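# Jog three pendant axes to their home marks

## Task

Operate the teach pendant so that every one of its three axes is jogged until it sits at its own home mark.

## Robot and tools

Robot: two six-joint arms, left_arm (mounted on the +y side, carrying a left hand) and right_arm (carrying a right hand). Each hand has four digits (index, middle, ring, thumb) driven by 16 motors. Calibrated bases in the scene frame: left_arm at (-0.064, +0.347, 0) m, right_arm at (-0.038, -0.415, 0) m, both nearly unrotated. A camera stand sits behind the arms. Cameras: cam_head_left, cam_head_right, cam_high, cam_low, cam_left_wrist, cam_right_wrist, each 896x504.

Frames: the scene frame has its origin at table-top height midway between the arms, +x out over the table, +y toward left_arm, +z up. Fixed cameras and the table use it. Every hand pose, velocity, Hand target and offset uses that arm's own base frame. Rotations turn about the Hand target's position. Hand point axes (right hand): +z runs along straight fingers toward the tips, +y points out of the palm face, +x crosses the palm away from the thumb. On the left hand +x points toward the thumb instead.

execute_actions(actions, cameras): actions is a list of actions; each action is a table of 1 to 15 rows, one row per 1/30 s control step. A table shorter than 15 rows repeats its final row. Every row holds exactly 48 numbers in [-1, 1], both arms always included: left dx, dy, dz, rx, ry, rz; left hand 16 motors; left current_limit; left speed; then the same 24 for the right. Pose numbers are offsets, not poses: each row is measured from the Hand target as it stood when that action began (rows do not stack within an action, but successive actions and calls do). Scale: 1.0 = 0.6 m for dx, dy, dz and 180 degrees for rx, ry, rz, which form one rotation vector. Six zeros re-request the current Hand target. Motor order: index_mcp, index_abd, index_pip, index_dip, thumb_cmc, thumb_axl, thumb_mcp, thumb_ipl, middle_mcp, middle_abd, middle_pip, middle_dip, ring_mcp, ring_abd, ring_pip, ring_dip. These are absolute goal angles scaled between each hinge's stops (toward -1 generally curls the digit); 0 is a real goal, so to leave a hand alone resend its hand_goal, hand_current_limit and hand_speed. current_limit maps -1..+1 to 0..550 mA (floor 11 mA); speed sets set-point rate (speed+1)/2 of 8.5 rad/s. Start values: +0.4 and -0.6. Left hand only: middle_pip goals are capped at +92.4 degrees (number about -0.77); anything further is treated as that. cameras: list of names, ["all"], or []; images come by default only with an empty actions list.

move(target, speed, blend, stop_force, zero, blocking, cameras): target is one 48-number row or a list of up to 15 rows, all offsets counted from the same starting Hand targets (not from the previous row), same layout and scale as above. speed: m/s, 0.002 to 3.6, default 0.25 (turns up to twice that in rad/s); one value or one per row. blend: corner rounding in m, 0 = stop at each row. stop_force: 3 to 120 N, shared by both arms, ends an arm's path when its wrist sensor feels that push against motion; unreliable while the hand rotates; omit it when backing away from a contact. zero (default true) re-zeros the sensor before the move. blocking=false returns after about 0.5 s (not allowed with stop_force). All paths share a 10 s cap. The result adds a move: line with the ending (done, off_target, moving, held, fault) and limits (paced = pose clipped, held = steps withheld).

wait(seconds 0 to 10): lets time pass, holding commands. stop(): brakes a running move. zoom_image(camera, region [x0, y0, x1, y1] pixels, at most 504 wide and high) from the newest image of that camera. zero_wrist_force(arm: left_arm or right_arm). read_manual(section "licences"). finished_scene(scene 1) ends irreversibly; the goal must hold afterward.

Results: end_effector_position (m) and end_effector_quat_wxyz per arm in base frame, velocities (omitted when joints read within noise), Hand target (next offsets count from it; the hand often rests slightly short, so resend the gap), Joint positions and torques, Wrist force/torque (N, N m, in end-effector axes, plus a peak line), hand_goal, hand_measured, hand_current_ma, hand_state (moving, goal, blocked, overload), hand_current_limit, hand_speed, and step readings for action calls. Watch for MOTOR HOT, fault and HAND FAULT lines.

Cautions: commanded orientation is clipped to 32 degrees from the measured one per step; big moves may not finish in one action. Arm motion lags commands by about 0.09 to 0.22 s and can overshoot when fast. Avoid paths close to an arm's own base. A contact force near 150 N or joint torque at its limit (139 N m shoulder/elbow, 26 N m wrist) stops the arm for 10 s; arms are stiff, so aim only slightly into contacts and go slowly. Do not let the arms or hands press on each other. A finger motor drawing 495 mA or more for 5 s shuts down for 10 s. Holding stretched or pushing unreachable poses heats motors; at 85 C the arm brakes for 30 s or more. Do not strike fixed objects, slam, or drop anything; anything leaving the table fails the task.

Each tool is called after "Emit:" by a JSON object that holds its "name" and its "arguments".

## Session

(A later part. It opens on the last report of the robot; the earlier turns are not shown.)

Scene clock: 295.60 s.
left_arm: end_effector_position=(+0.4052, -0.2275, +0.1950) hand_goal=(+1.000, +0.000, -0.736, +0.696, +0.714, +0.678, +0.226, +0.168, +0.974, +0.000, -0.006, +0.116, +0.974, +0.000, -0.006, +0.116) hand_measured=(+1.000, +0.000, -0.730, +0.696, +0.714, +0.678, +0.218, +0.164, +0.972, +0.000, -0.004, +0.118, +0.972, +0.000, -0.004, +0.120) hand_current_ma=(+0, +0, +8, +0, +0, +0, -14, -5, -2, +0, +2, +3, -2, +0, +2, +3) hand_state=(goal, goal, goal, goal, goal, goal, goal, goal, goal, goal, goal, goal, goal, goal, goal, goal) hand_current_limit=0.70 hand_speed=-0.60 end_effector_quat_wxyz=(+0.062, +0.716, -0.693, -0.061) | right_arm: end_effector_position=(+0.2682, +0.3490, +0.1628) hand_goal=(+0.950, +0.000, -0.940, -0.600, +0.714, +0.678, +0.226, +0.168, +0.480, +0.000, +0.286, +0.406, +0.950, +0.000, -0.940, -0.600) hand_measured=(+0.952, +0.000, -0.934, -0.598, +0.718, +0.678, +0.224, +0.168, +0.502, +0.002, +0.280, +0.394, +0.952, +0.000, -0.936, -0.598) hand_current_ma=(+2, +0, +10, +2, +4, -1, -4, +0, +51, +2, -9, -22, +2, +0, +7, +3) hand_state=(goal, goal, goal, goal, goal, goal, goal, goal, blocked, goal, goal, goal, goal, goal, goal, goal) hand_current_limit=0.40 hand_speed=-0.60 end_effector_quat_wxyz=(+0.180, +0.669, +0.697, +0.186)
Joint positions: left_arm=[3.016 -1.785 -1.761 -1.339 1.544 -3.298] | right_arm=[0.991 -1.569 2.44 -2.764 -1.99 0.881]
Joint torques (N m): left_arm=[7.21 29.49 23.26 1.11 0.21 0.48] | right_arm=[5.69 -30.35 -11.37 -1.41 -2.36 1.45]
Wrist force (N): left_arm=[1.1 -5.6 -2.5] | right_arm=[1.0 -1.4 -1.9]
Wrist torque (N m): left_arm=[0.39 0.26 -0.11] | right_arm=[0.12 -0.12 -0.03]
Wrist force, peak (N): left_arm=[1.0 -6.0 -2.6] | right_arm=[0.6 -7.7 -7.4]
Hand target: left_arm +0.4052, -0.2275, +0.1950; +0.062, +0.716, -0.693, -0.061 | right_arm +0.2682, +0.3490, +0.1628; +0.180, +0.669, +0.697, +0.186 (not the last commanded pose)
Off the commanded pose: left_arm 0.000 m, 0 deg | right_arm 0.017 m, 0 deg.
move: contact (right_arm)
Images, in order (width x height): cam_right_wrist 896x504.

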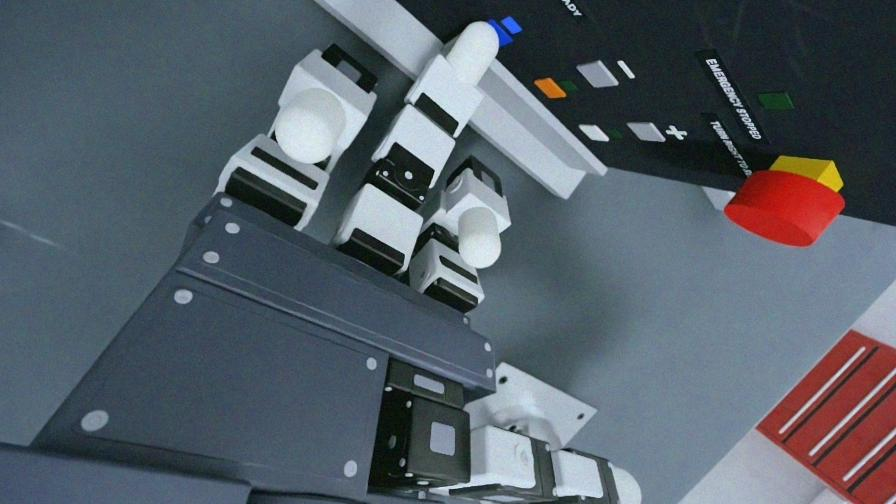

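Emit:
{"name": "move", "arguments": {"target": [[0,0,0,0,0,0,1.0,0,-0.737,0.696,0.714,0.677,0.225,0.168,0.973,0,-0.007,0.116,0.973,0,-0.007,0.116,0.7,-0.6,-0.0275,0,0,0,0,0,0.95,0,-0.94,-0.6,0.714,0.678,0.226,0.168,0.479,0,0.285,0.406,0.95,0,-0.94,-0.6,0.4,-0.6],[0,0,0,0,0,0,1.0,0,-0.737,0.696,0.714,0.677,0.225,0.168,0.973,0,-0.007,0.116,0.973,0,-0.007,0.116,0.7,-0.6,-0.0275,-0.07033,0.08,0,0,0,0.95,0,-0.94,-0.6,0.714,0.678,0.226,0.168,0.479,0,0.285,0.406,0.95,0,-0.94,-0.6,0.4,-0.6],[0,0,0,0,0,0,1.0,0,-0.737,0.696,0.714,0.677,0.225,0.168,0.973,0,-0.007,0.116,0.973,0,-0.007,0.116,0.7,-0.6,-0.01083,-0.07033,0.08,0,0,0,0.95,0,-0.94,-0.6,0.714,0.678,0.226,0.168,0.479,0,0.285,0.406,0.95,0,-0.94,-0.6,0.4,-0.6]], "speed": 0.1, "blend": [0.003, 0.003, 0], "cameras": ["cam_high", "cam_low", "cam_left_wrist"]}}

Emit:
{"name": "zoom_image", "arguments": {"camera": "cam_high", "region": [395, 235, 435, 275]}}

Emit:
{"name": "zoom_image", "arguments": {"camera": "cam_high", "region": [425, 265, 465, 305]}}

Emit:
{"name": "zoom_image", "arguments": {"camera": "cam_low", "region": [246, 260, 302, 316]}}

Emit:
{"name": "zoom_image", "arguments": {"camera": "cam_left_wrist", "region": [240, 260, 320, 340]}}

Scene clock: 297.93 s.
left_arm: end_effector_position=(+0.4052, -0.2275, +0.1950) hand_goal=(+1.000, +0.000, -0.736, +0.696, +0.714, +0.678, +0.226, +0.168, +0.974, +0.000, -0.006, +0.116, +0.974, +0.000, -0.006, +0.116) hand_measured=(+1.000, +0.000, -0.730, +0.696, +0.714, +0.678, +0.218, +0.164, +0.972, +0.000, -0.004, +0.118, +0.972, +0.000, -0.004, +0.120) hand_current_ma=(+0, +0, +8, +0, +0, +0, -14, -5, -2, +0, +2, +3, -2, +0, +2, +3) hand_state=(goal, goal, goal, goal, goal, goal, goal, goal, goal, goal, goal, goal, goal, goal, goal, goal) hand_current_limit=0.70 hand_speed=-0.60 end_effector_quat_wxyz=(+0.062, +0.716, -0.693, -0.061) | right_arm: end_effector_position=(+0.2617, +0.3068, +0.2108) hand_goal=(+0.950, +0.000, -0.940, -0.600, +0.714, +0.678, +0.226, +0.168, +0.480, +0.000, +0.286, +0.406, +0.950, +0.000, -0.940, -0.600) hand_measured=(+0.952, +0.000, -0.934, -0.598, +0.718, +0.678, +0.224, +0.168, +0.494, +0.002, +0.286, +0.404, +0.952, +0.000, -0.936, -0.598) hand_current_ma=(+2, +0, +10, +2, +4, -1, -4, +0, +29, +2, +0, -2, +2, +0, +7, +3) hand_state=(goal, goal, goal, goal, goal, goal, goal, goal, goal, goal, goal, goal, goal, goal, goal, goal) hand_current_limit=0.40 hand_speed=-0.60 end_effector_quat_wxyz=(+0.180, +0.669, +0.697, +0.186)
Joint positions: left_arm=[3.016 -1.785 -1.761 -1.339 1.544 -3.298] | right_arm=[0.933 -1.809 2.475 -2.582 -1.971 0.821]
Joint torques (N m): left_arm=[7.33 30 22.8 1.05 0.13 0.51] | right_arm=[-7.62 -22.47 -26.49 -4.6 0.57 -1.3]
Wrist force (N): left_arm=[0.9 -5.6 -2.6] | right_arm=[0.8 0.2 -0.1]
Wrist torque (N m): left_arm=[0.42 0.29 -0.12] | right_arm=[0.04 -0.15 0.15]
Wrist force, peak (N): left_arm=[1.4 -6.0 -2.7] | right_arm=[1.0 -1.5 -2.2]
Hand target: left_arm +0.4052, -0.2275, +0.1950; +0.062, +0.716, -0.693, -0.061 | right_arm +0.2617, +0.3068, +0.2108; +0.180, +0.669, +0.697, +0.186
Off the commanded pose: left_arm 0.000 m, 0 deg | right_arm 0.000 m, 0 deg.
move: done
Images, in order (width x height): cam_high 896x504, cam_low 896x504, cam_left_wrist 896x504.

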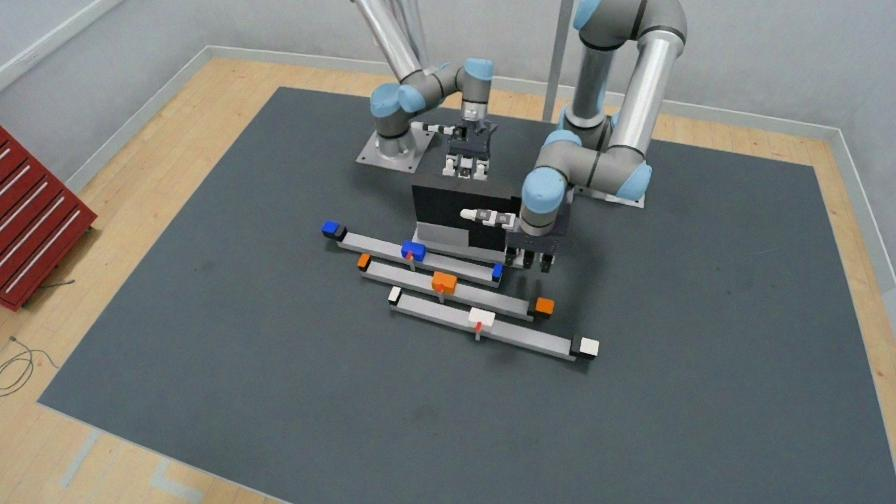

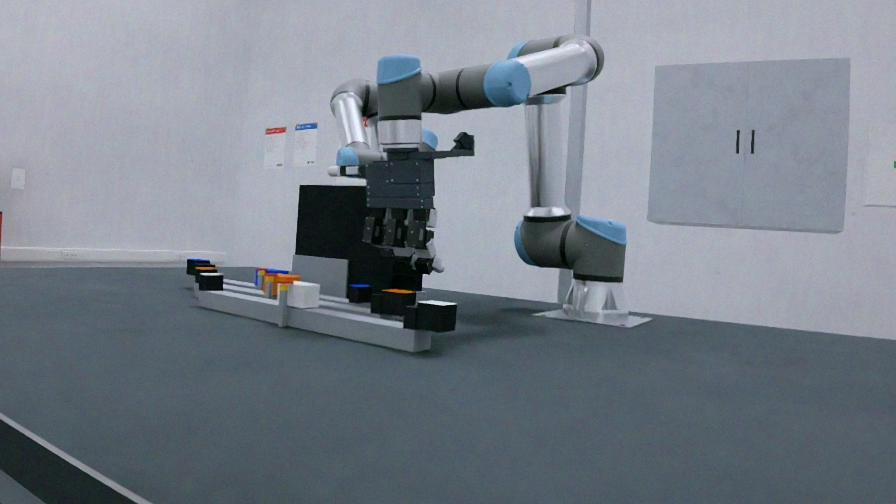

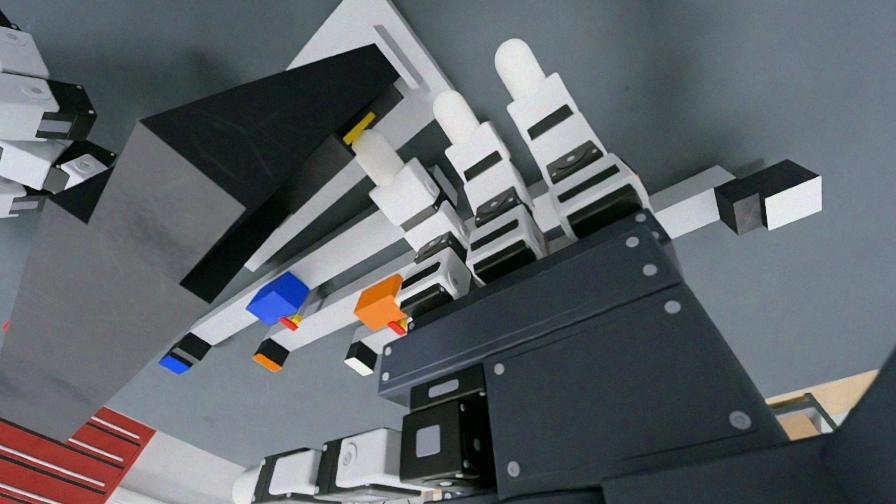

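Scaled by 12.600 from the camera's 896x504 image, which has a finer 1280x720 frame.

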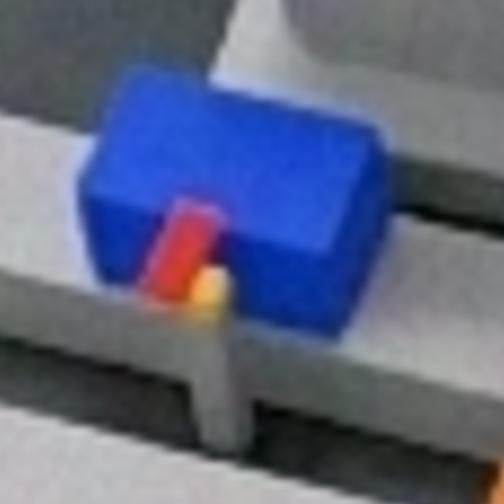

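Scaled by 12.600 from the camera's 896x504 image, which has a finer 1280x720 frame.

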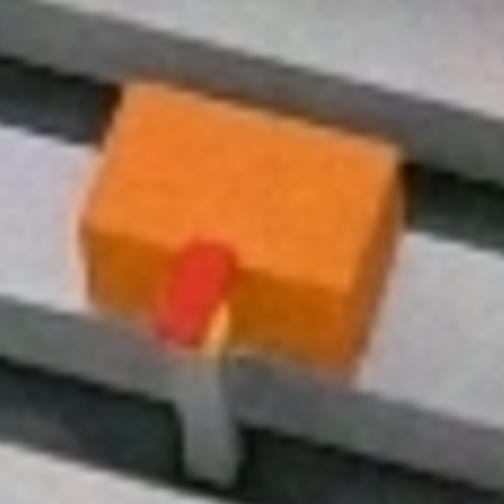

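Scaled by 9.000 from the camera's 896x504 image, which has a finer 1280x720 frame.

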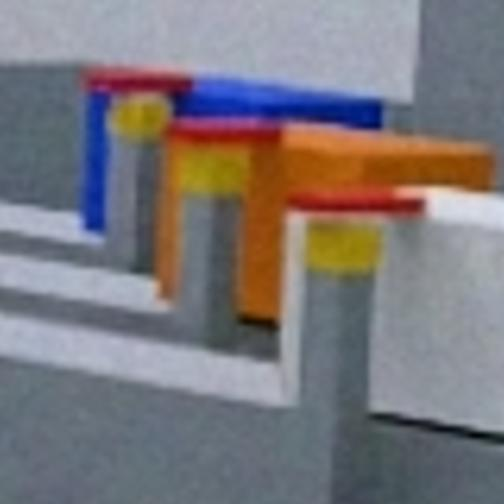

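Scaled by 6.300 from the camera's 896x504 image, which has a finer 1280x720 frame.

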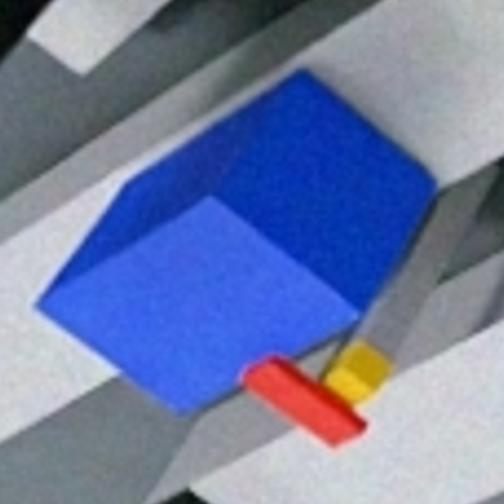

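Emit:
{"name": "execute_actions", "arguments": {"actions": [[[0,0,0,0,0,0,1.0,0,-0.737,0.696,0.714,0.677,0.225,0.168,0.973,0,-0.007,0.116,0.973,0,-0.007,0.116,0.7,-0.6,0.0035,0,0,0,0,0,0.95,0,-0.94,-0.6,0.714,0.678,0.226,0.168,0.479,0,0.285,0.406,0.95,0,-0.94,-0.6,0.4,-0.6],[0,0,0,0,0,0,1.0,0,-0.737,0.696,0.714,0.677,0.225,0.168,0.973,0,-0.007,0.116,0.973,0,-0.007,0.116,0.7,-0.6,0.007,0,0,0,0,0,0.95,0,-0.94,-0.6,0.714,0.678,0.226,0.168,0.479,0,0.285,0.406,0.95,0,-0.94,-0.6,0.4,-0.6],[0,0,0,0,0,0,1.0,0,-0.737,0.696,0.714,0.677,0.225,0.168,0.973,0,-0.007,0.116,0.973,0,-0.007,0.116,0.7,-0.6,0.0105,0,0,0,0,0,0.95,0,-0.94,-0.6,0.714,0.678,0.226,0.168,0.479,0,0.285,0.406,0.95,0,-0.94,-0.6,0.4,-0.6],[0,0,0,0,0,0,1.0,0,-0.737,0.696,0.714,0.677,0.225,0.168,0.973,0,-0.007,0.116,0.973,0,-0.007,0.116,0.7,-0.6,0.014,0,0,0,0,0,0.95,0,-0.94,-0.6,0.714,0.678,0.226,0.168,0.479,0,0.285,0.406,0.95,0,-0.94,-0.6,0.4,-0.6],[0,0,0,0,0,0,1.0,0,-0.737,0.696,0.714,0.677,0.225,0.168,0.973,0,-0.007,0.116,0.973,0,-0.007,0.116,0.7,-0.6,0.0175,0,0,0,0,0,0.95,0,-0.94,-0.6,0.714,0.678,0.226,0.168,0.479,0,0.285,0.406,0.95,0,-0.94,-0.6,0.4,-0.6]],[[0,0,0,0,0,0,1.0,0,-0.737,0.696,0.714,0.677,0.225,0.168,0.973,0,-0.007,0.116,0.973,0,-0.007,0.116,0.7,-0.6,0,0,0,0,0,0,0.95,0,-0.94,-0.6,0.714,0.678,0.226,0.168,0.479,0,0.285,0.406,0.95,0,-0.94,-0.6,0.4,-0.6]],[[0,0,0,0,0,0,1.0,0,-0.737,0.696,0.714,0.677,0.225,0.168,0.973,0,-0.007,0.116,0.973,0,-0.007,0.116,0.7,-0.6,-0.006,0,0,0,0,0,0.95,0,-0.94,-0.6,0.714,0.678,0.226,0.168,0.479,0,0.285,0.406,0.95,0,-0.94,-0.6,0.4,-0.6],[0,0,0,0,0,0,1.0,0,-0.737,0.696,0.714,0.677,0.225,0.168,0.973,0,-0.007,0.116,0.973,0,-0.007,0.116,0.7,-0.6,-0.012,0,0,0,0,0,0.95,0,-0.94,-0.6,0.714,0.678,0.226,0.168,0.479,0,0.285,0.406,0.95,0,-0.94,-0.6,0.4,-0.6],[0,0,0,0,0,0,1.0,0,-0.737,0.696,0.714,0.677,0.225,0.168,0.973,0,-0.007,0.116,0.973,0,-0.007,0.116,0.7,-0.6,-0.0175,0,0,0,0,0,0.95,0,-0.94,-0.6,0.714,0.678,0.226,0.168,0.479,0,0.285,0.406,0.95,0,-0.94,-0.6,0.4,-0.6]]], "cameras": ["cam_high", "cam_low", "cam_left_wrist", "cam_right_wrist"]}}

Emit:
{"name": "zoom_image", "arguments": {"camera": "cam_high", "region": [395, 235, 435, 275]}}

Emit:
{"name": "zoom_image", "arguments": {"camera": "cam_low", "region": [246, 260, 302, 316]}}

Emit:
{"name": "zoom_image", "arguments": {"camera": "cam_left_wrist", "region": [240, 260, 320, 340]}}

Emit:
{"name": "zoom_image", "arguments": {"camera": "cam_left_wrist", "region": [340, 265, 420, 345]}}

Scene clock: 302.47 s.
left_arm: end_effector_position=(+0.4052, -0.2275, +0.1950) hand_goal=(+1.000, +0.000, -0.736, +0.696, +0.714, +0.678, +0.226, +0.168, +0.974, +0.000, -0.006, +0.116, +0.974, +0.000, -0.006, +0.116) hand_measured=(+1.000, +0.000, -0.730, +0.696, +0.714, +0.678, +0.218, +0.164, +0.972, +0.000, -0.004, +0.118, +0.972, +0.000, -0.004, +0.120) hand_current_ma=(+0, +0, +8, +0, +0, +0, -14, -5, -2, +0, +2, +3, -2, +0, +2, +3) hand_state=(goal, goal, goal, goal, goal, goal, goal, goal, goal, goal, goal, goal, goal, goal, goal, goal) hand_current_limit=0.70 hand_speed=-0.60 end_effector_quat_wxyz=(+0.062, +0.716, -0.693, -0.061) | right_arm: end_effector_position=(+0.2617, +0.3068, +0.2108) hand_goal=(+0.950, +0.000, -0.940, -0.600, +0.714, +0.678, +0.226, +0.168, +0.480, +0.000, +0.286, +0.406, +0.950, +0.000, -0.940, -0.600) hand_measured=(+0.952, +0.000, -0.934, -0.598, +0.718, +0.678, +0.224, +0.168, +0.496, +0.002, +0.286, +0.404, +0.952, +0.000, -0.936, -0.598) hand_current_ma=(+2, +0, +10, +2, +4, -1, -4, +0, +32, +2, +0, -2, +2, +0, +7, +3) hand_state=(goal, goal, goal, goal, goal, goal, goal, goal, goal, goal, goal, goal, goal, goal, goal, goal) hand_current_limit=0.40 hand_speed=-0.60 end_effector_quat_wxyz=(+0.180, +0.669, +0.697, +0.186)
Joint positions: left_arm=[3.016 -1.785 -1.761 -1.339 1.544 -3.298] | right_arm=[0.933 -1.809 2.475 -2.582 -1.971 0.821]
Joint torques (N m): left_arm=[7.13 30.22 23.53 1.07 0 0.46] | right_arm=[6.37 -21.99 -12.94 -1.38 -1.94 1.35]
Wrist force (N): left_arm=[1.1 -5.7 -2.5] | right_arm=[0.7 0.3 0.2]
Wrist torque (N m): left_arm=[0.38 0.26 -0.11] | right_arm=[0.03 -0.13 0.05]
Wrist force, peak (N): left_arm=[1.2 -6.0 -2.7] | right_arm=[0.6 -4.4 -4.4]
Hand target: left_arm +0.4052, -0.2275, +0.1950; +0.062, +0.716, -0.693, -0.061 | right_arm +0.2617, +0.3068, +0.2108; +0.180, +0.669, +0.697, +0.186
Off the commanded pose: left_arm 0.000 m, 0 deg | right_arm 0.000 m, 0 deg.
Step readings (end_effector_position of left_arm | right_arm):
0: (+0.4052, -0.2275, +0.1950) | (+0.2617, +0.3068, +0.2108)
1: (+0.4052, -0.2275, +0.1950) | (+0.2617, +0.3068, +0.2108)
2: (+0.4052, -0.2275, +0.1950) | (+0.2621, +0.3068, +0.2109)
4: (+0.4052, -0.2275, +0.1950) | (+0.2642, +0.3068, +0.2110)
8: (+0.4052, -0.2275, +0.1950) | (+0.2701, +0.3067, +0.2110)
15: (+0.4052, -0.2275, +0.1950) | (+0.2721, +0.3068, +0.2108)
16: (+0.4052, -0.2275, +0.1950) | (+0.2721, +0.3068, +0.2108)
17: (+0.4052, -0.2275, +0.1950) | (+0.2721, +0.3068, +0.2108)
19: (+0.4052, -0.2275, +0.1950) | (+0.2722, +0.3068, +0.2108)
23: (+0.4052, -0.2275, +0.1950) | (+0.2722, +0.3068, +0.2108)
30: (+0.4052, -0.2275, +0.1950) | (+0.2722, +0.3068, +0.2108)
31: (+0.4052, -0.2275, +0.1950) | (+0.2722, +0.3068, +0.2108)
32: (+0.4052, -0.2275, +0.1950) | (+0.2716, +0.3069, +0.2108)
34: (+0.4052, -0.2275, +0.1950) | (+0.2682, +0.3069, +0.2108)
38: (+0.4052, -0.2275, +0.1950) | (+0.2630, +0.3068, +0.2108)
45: (+0.4052, -0.2275, +0.1950) | (+0.2618, +0.3068, +0.2108)
Images, in order (width x height): cam_high 896x504, cam_low 896x504, cam_left_wrist 896x504, cam_right_wrist 896x504.

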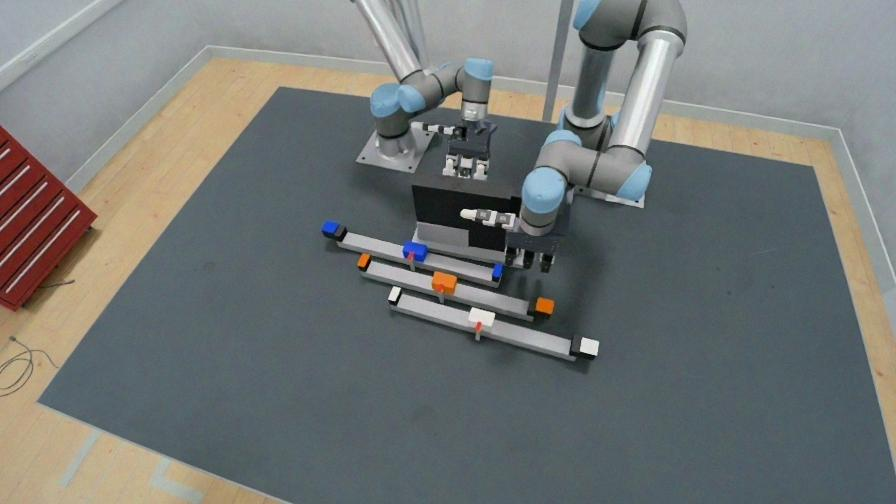

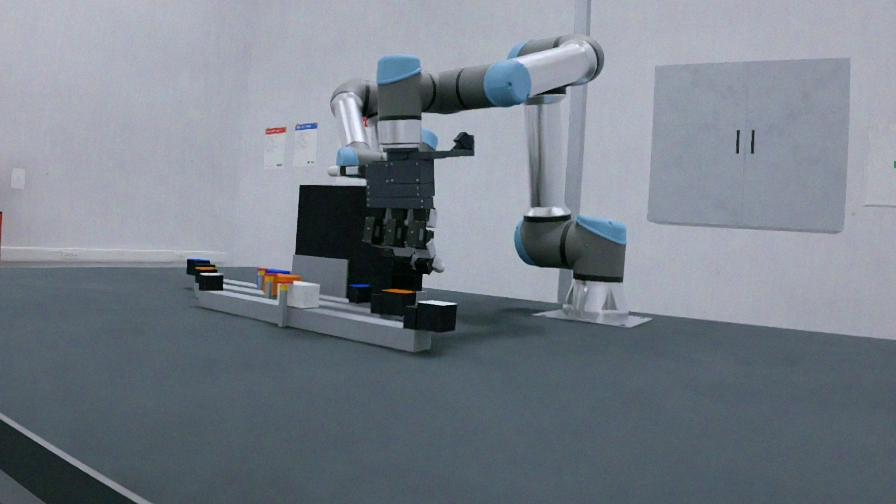

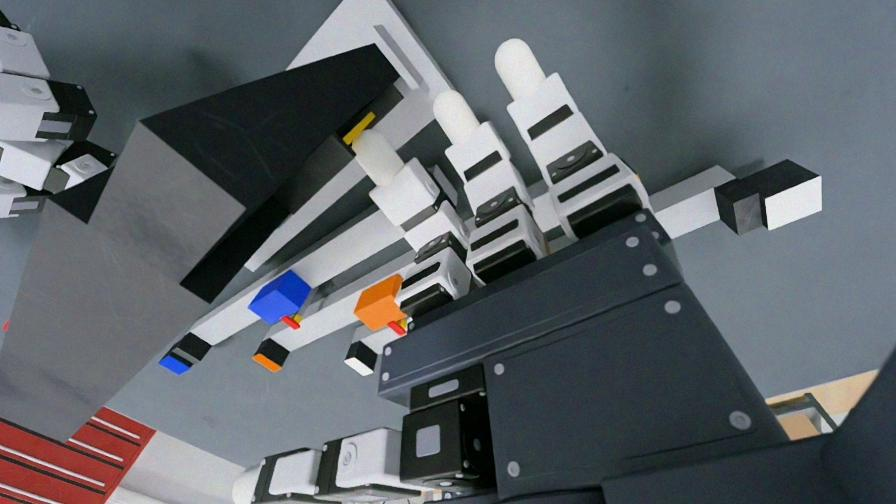

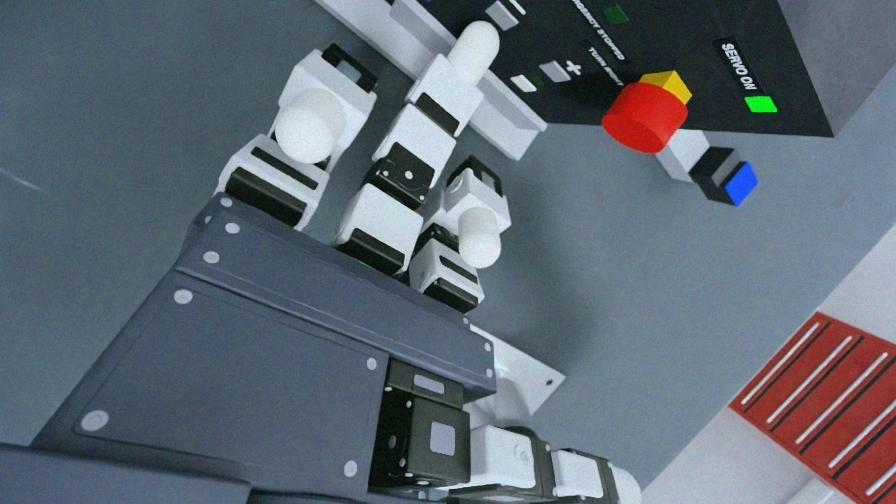

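Scaled by 12.600 from the camera's 896x504 image, which has a finer 1280x720 frame.

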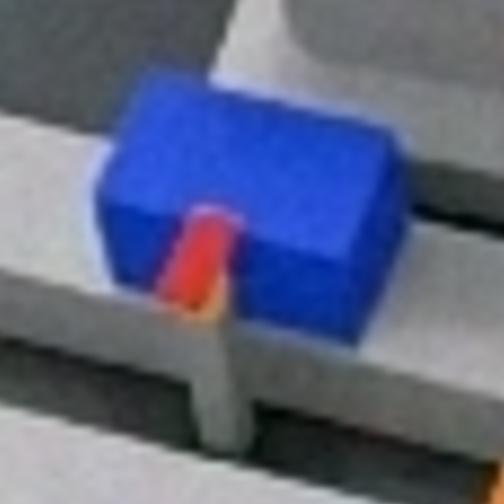

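Scaled by 9.000 from the camera's 896x504 image, which has a finer 1280x720 frame.

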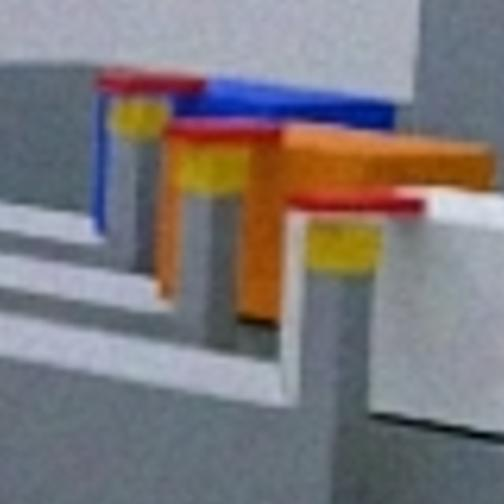

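Scaled by 6.300 from the camera's 896x504 image, which has a finer 1280x720 frame.

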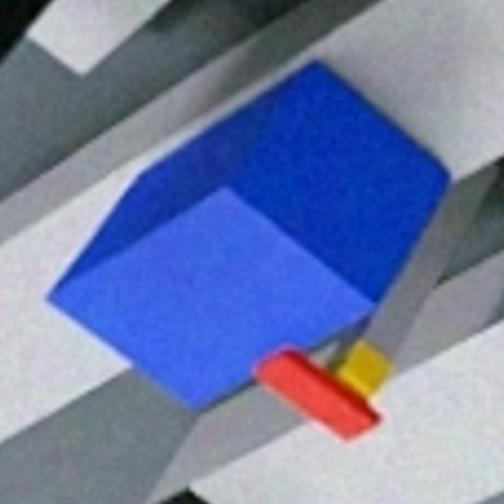

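Scaled by 6.300 from the camera's 896x504 image, which has a finer 1280x720 frame.

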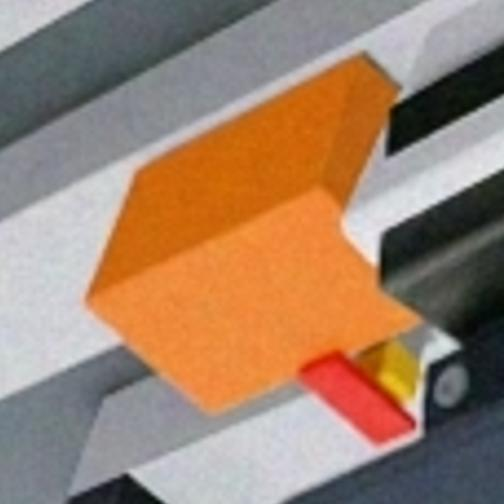

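Emit:
{"name": "zoom_image", "arguments": {"camera": "cam_left_wrist", "region": [275, 305, 310, 340]}}

Emit:
{"name": "zoom_image", "arguments": {"camera": "cam_left_wrist", "region": [380, 310, 415, 345]}}

Emit:
{"name": "zoom_image", "arguments": {"camera": "cam_high", "region": [400, 250, 420, 270]}}

Emit:
{"name": "zoom_image", "arguments": {"camera": "cam_high", "region": [430, 282, 450, 302]}}

Emit:
{"name": "zoom_image", "arguments": {"camera": "cam_high", "region": [468, 318, 488, 338]}}

Scaled by 14.400 from the camera's 896x504 image, which has a finer 1280x720 frame.

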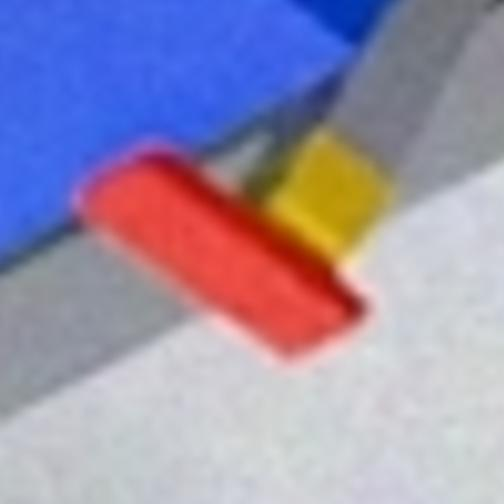

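Scaled by 14.400 from the camera's 896x504 image, which has a finer 1280x720 frame.

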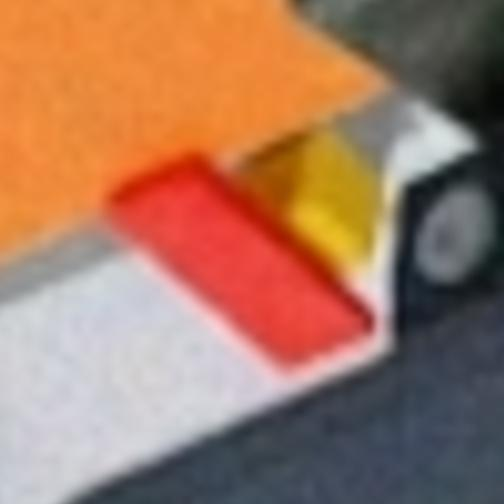

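Scaled by 25.200 from the camera's 896x504 image, which has a finer 1280x720 frame.

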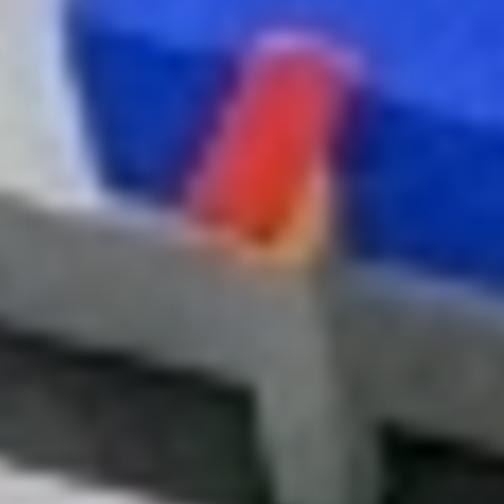

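Scaled by 25.200 from the camera's 896x504 image, which has a finer 1280x720 frame.

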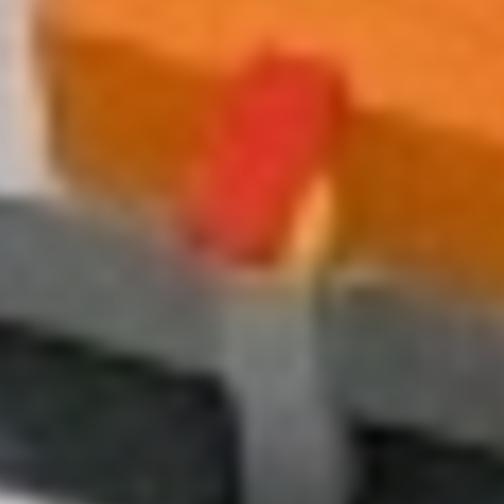

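Scaled by 25.200 from the camera's 896x504 image, which has a finer 1280x720 frame.

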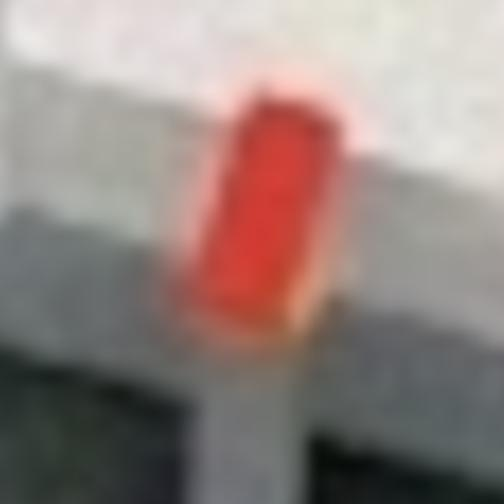

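Emit:
{"name": "move", "arguments": {"target": [[0.1,0,0,0,0,0,1.0,0,-0.737,0.696,0.714,0.677,0.225,0.168,0.973,0,-0.007,0.116,0.973,0,-0.007,0.116,0.7,-0.6,-0.05,0,0.05,0,0,0,0.95,0,-0.94,-0.6,0.714,0.678,0.226,0.168,0.479,0,0.285,0.406,0.95,0,-0.94,-0.6,0.4,-0.6],[0.1,0.1667,0.3333,0,0,0,1.0,0,-0.737,0.696,0.714,0.677,0.225,0.168,0.973,0,-0.007,0.116,0.973,0,-0.007,0.116,0.7,-0.6,-0.05,0,0.2737,0,0,0,0.95,0,-0.94,-0.6,0.714,0.678,0.226,0.168,0.479,0,0.285,0.406,0.95,0,-0.94,-0.6,0.4,-0.6]], "speed": [0.1, 0.2], "blend": [0.005, 0], "cameras": ["cam_high", "cam_low", "cam_left_wrist"]}}

Emit:
{"name": "move", "arguments": {"target": [0,0,0,0,0,0,1.0,0,-0.737,0.696,0.714,0.677,0.225,0.168,0.973,0,-0.007,0.116,0.973,0,-0.007,0.116,0.7,-0.6,0.3072,0.1448,0,0.2222,0,0,0.95,0,-0.94,-0.6,0.714,0.678,0.226,0.168,0.479,0,0.285,0.406,0.95,0,-0.94,-0.6,0.4,-0.6], "speed": 0.25, "cameras": ["cam_high", "cam_right_wrist"]}}

Scene clock: 326.60 s.
left_arm: end_effector_position=(+0.4651, -0.1275, +0.3950) hand_goal=(+1.000, +0.000, -0.736, +0.696, +0.714, +0.678, +0.226, +0.168, +0.974, +0.000, -0.006, +0.116, +0.974, +0.000, -0.006, +0.116) hand_measured=(+1.000, +0.000, -0.730, +0.696, +0.714, +0.678, +0.218, +0.164, +0.972, +0.000, -0.004, +0.118, +0.972, +0.000, -0.004, +0.120) hand_current_ma=(+0, +0, +8, +0, +0, +0, -14, -5, -2, +0, +2, +3, -2, +0, +2, +3) hand_state=(goal, goal, goal, goal, goal, goal, goal, goal, goal, goal, goal, goal, goal, goal, goal, goal) hand_current_limit=0.70 hand_speed=-0.60 end_effector_quat_wxyz=(+0.062, +0.716, -0.693, -0.061) | right_arm: end_effector_position=(+0.2317, +0.3068, +0.3750) hand_goal=(+0.950, +0.000, -0.940, -0.600, +0.714, +0.678, +0.226, +0.168, +0.480, +0.000, +0.286, +0.406, +0.950, +0.000, -0.940, -0.600) hand_measured=(+0.952, +0.000, -0.934, -0.598, +0.718, +0.678, +0.224, +0.168, +0.494, +0.002, +0.286, +0.404, +0.952, +0.000, -0.936, -0.598) hand_current_ma=(+2, +0, +10, +2, +4, -1, -4, +0, +29, +2, +0, -2, +2, +0, +7, +3) hand_state=(goal, goal, goal, goal, goal, goal, goal, goal, goal, goal, goal, goal, goal, goal, goal, goal) hand_current_limit=0.40 hand_speed=-0.60 end_effector_quat_wxyz=(+0.180, +0.669, +0.697, +0.186)
Joint positions: left_arm=[3.197 -1.794 -1.229 -1.865 1.576 -3.119] | right_arm=[1.016 -2.031 2.139 -1.991 -1.998 0.907]
Joint torques (N m): left_arm=[9.57 24.13 33.2 0.11 3.04 1.63] | right_arm=[6.44 -11.54 -30.81 -1.2 0.65 1.39]
Wrist force (N): left_arm=[0.7 1.8 -1.1] | right_arm=[0.4 0.1 -0.5]
Wrist torque (N m): left_arm=[0.03 0.19 -0.02] | right_arm=[0.05 -0.10 0.01]
Wrist force, peak (N): left_arm=[0.9 -6.0 -2.5] | right_arm=[0.5 0.7 -1.4]
Hand target: left_arm +0.4652, -0.1275, +0.3950; +0.062, +0.716, -0.693, -0.061 | right_arm +0.2317, +0.3068, +0.3751; +0.180, +0.669, +0.697, +0.186
Off the commanded pose: left_arm 0.000 m, 0 deg | right_arm 0.000 m, 0 deg.
move: done
Images, in order (width x height): cam_high 896x504, cam_low 896x504, cam_left_wrist 896x504.

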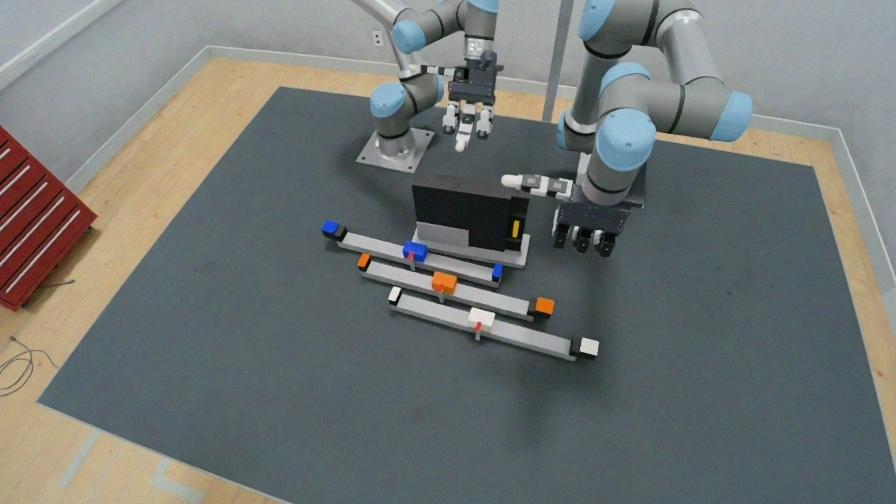

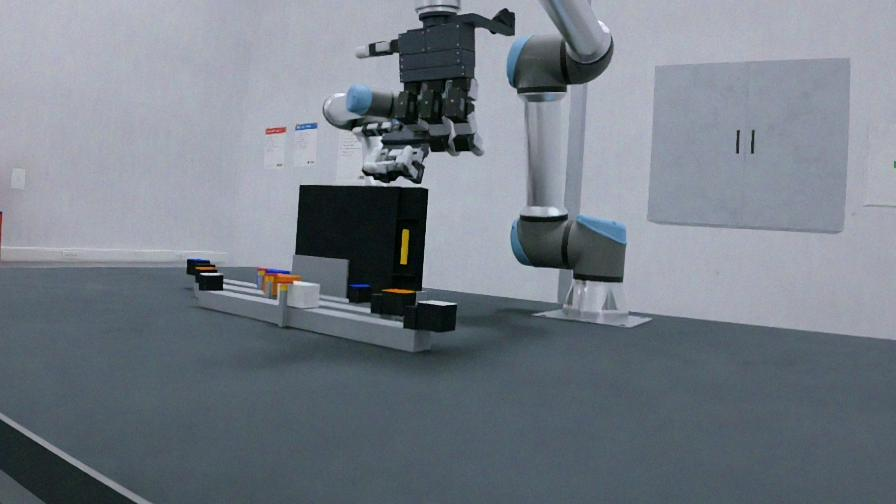

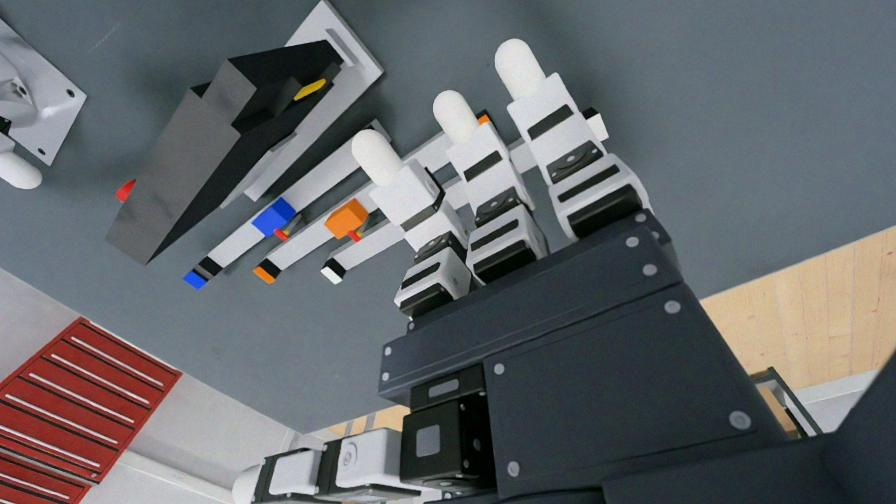

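Scene clock: 328.60 s.
left_arm: end_effector_position=(+0.4652, -0.1275, +0.3950) hand_goal=(+1.000, +0.000, -0.736, +0.696, +0.714, +0.678, +0.226, +0.168, +0.974, +0.000, -0.006, +0.116, +0.974, +0.000, -0.006, +0.116) hand_measured=(+1.000, +0.000, -0.730, +0.696, +0.714, +0.678, +0.218, +0.164, +0.972, +0.000, -0.004, +0.118, +0.972, +0.000, -0.004, +0.120) hand_current_ma=(+0, +0, +8, +0, +0, +0, -14, -5, -2, +0, +2, +3, -2, +0, +2, +3) hand_state=(goal, goal, goal, goal, goal, goal, goal, goal, goal, goal, goal, goal, goal, goal, goal, goal) hand_current_limit=0.70 hand_speed=-0.60 end_effector_quat_wxyz=(+0.062, +0.716, -0.693, -0.061) | right_arm: end_effector_position=(+0.4160, +0.3937, +0.3751) hand_goal=(+0.950, +0.000, -0.940, -0.600, +0.714, +0.678, +0.226, +0.168, +0.480, +0.000, +0.286, +0.406, +0.950, +0.000, -0.940, -0.600) hand_measured=(+0.952, +0.000, -0.934, -0.598, +0.718, +0.678, +0.224, +0.168, +0.492, +0.002, +0.286, +0.404, +0.952, +0.000, -0.936, -0.598) hand_current_ma=(+2, +0, +9, +2, +4, -1, -4, +0, +23, +2, +0, -2, +2, +0, +7, +3) hand_state=(goal, goal, goal, goal, goal, goal, goal, goal, goal, goal, goal, goal, goal, goal, goal, goal) hand_current_limit=0.40 hand_speed=-0.60 end_effector_quat_wxyz=(-0.060, +0.690, +0.591, +0.413)
Joint positions: left_arm=[3.197 -1.794 -1.229 -1.865 1.576 -3.119] | right_arm=[0.572 -1.742 2.138 -2.808 -1.359 0.821]
Joint torques (N m): left_arm=[10.1 24.07 31.48 0.01 3.01 1.57] | right_arm=[-6.49 -2.8 -28.92 -4.66 1.65 1.36]
Wrist force (N): left_arm=[1.0 1.8 -1.0] | right_arm=[1.0 -0.1 0.2]
Wrist torque (N m): left_arm=[0.03 0.17 0.00] | right_arm=[-0.02 0.00 0.05]
Wrist force, peak (N): left_arm=[1.1 2.1 -1.4] | right_arm=[1.2 0.9 0.6]
Hand target: left_arm +0.4652, -0.1275, +0.3950; +0.062, +0.716, -0.693, -0.061 | right_arm +0.4160, +0.3937, +0.3751; -0.060, +0.690, +0.591, +0.413
Off the commanded pose: left_arm 0.000 m, 0 deg | right_arm 0.000 m, 0 deg.
move: done
Images, in order (width x height): cam_high 896x504, cam_right_wrist 896x504.

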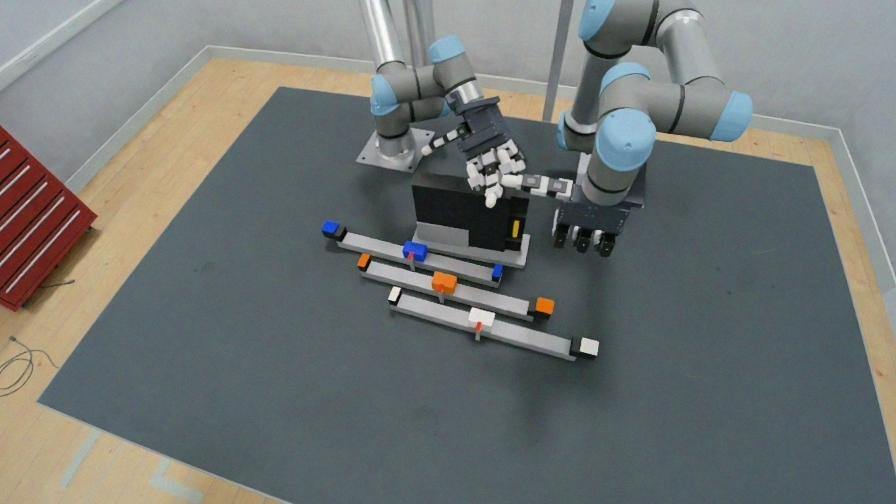

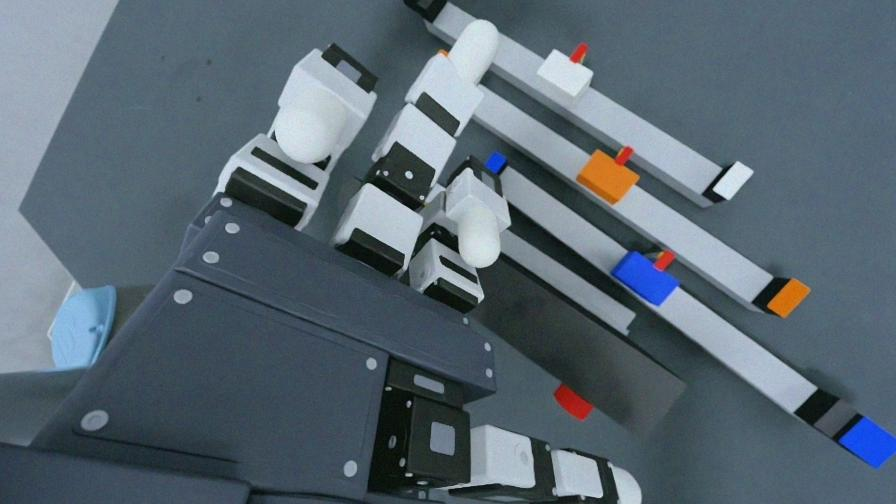

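Emit:
{"name": "zoom_image", "arguments": {"camera": "cam_right_wrist", "region": [560, 30, 610, 80]}}

Emit:
{"name": "zoom_image", "arguments": {"camera": "cam_right_wrist", "region": [600, 135, 650, 185]}}

Emit:
{"name": "zoom_image", "arguments": {"camera": "cam_right_wrist", "region": [640, 240, 690, 290]}}

Scaled by 10.080 from the camera's 896x504 image, which has a finer 1280x720 frame.

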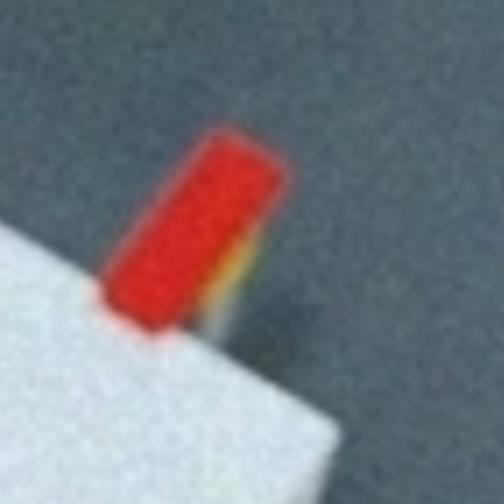

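Scaled by 10.080 from the camera's 896x504 image, which has a finer 1280x720 frame.

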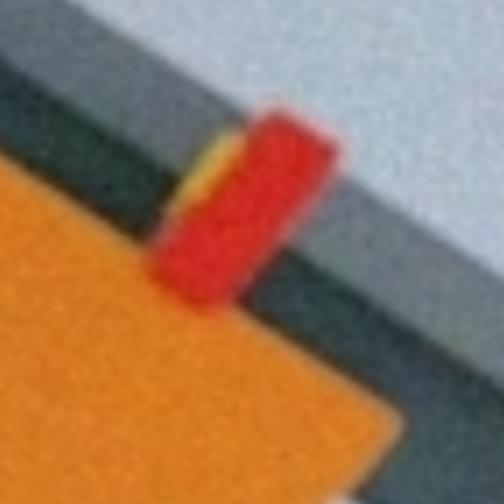

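Scaled by 10.080 from the camera's 896x504 image, which has a finer 1280x720 frame.

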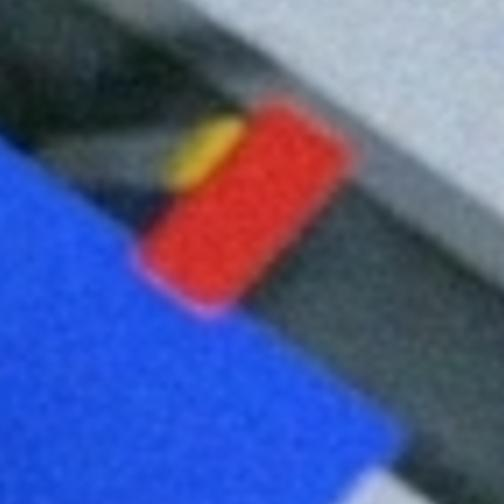

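Emit:
{"name": "zoom_image", "arguments": {"camera": "cam_right_wrist", "region": [612, 142, 636, 166]}}

Emit:
{"name": "zoom_image", "arguments": {"camera": "cam_right_wrist", "region": [568, 40, 592, 64]}}

Emit:
{"name": "zoom_image", "arguments": {"camera": "cam_right_wrist", "region": [652, 246, 676, 270]}}

Scaled by 21.000 from the camera's 896x504 image, which has a finer 1280x720 frame.

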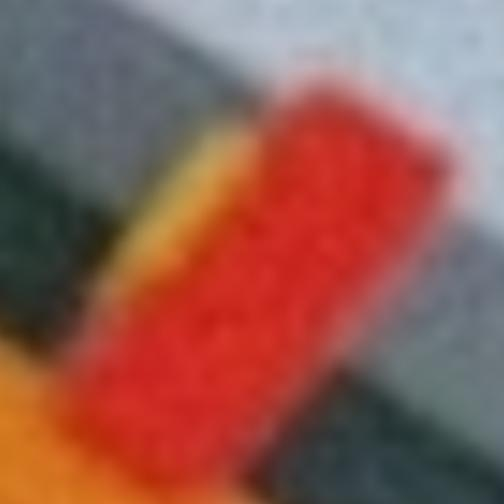

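Scaled by 21.000 from the camera's 896x504 image, which has a finer 1280x720 frame.

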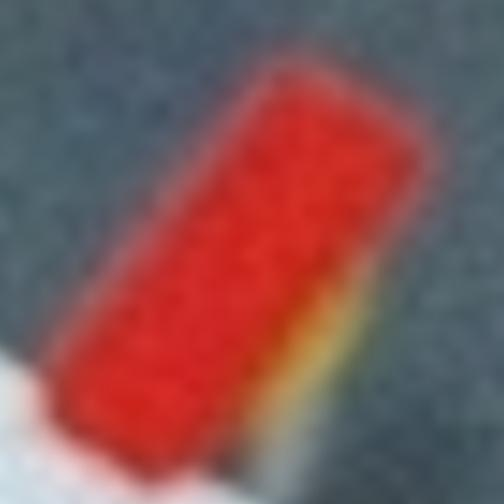

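Scaled by 21.000 from the camera's 896x504 image, which has a finer 1280x720 frame.

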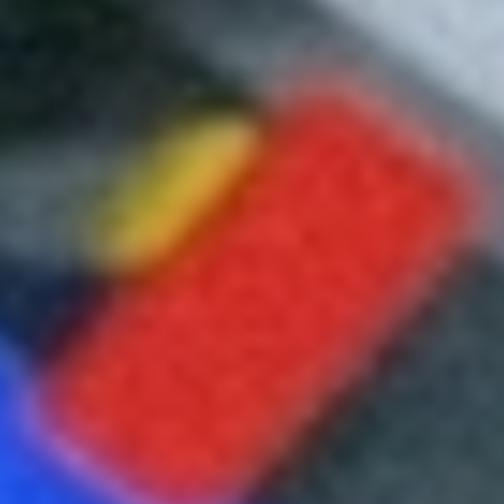

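Emit:
{"name": "finished_scene", "arguments": {}}

The scene is finished: the task was done.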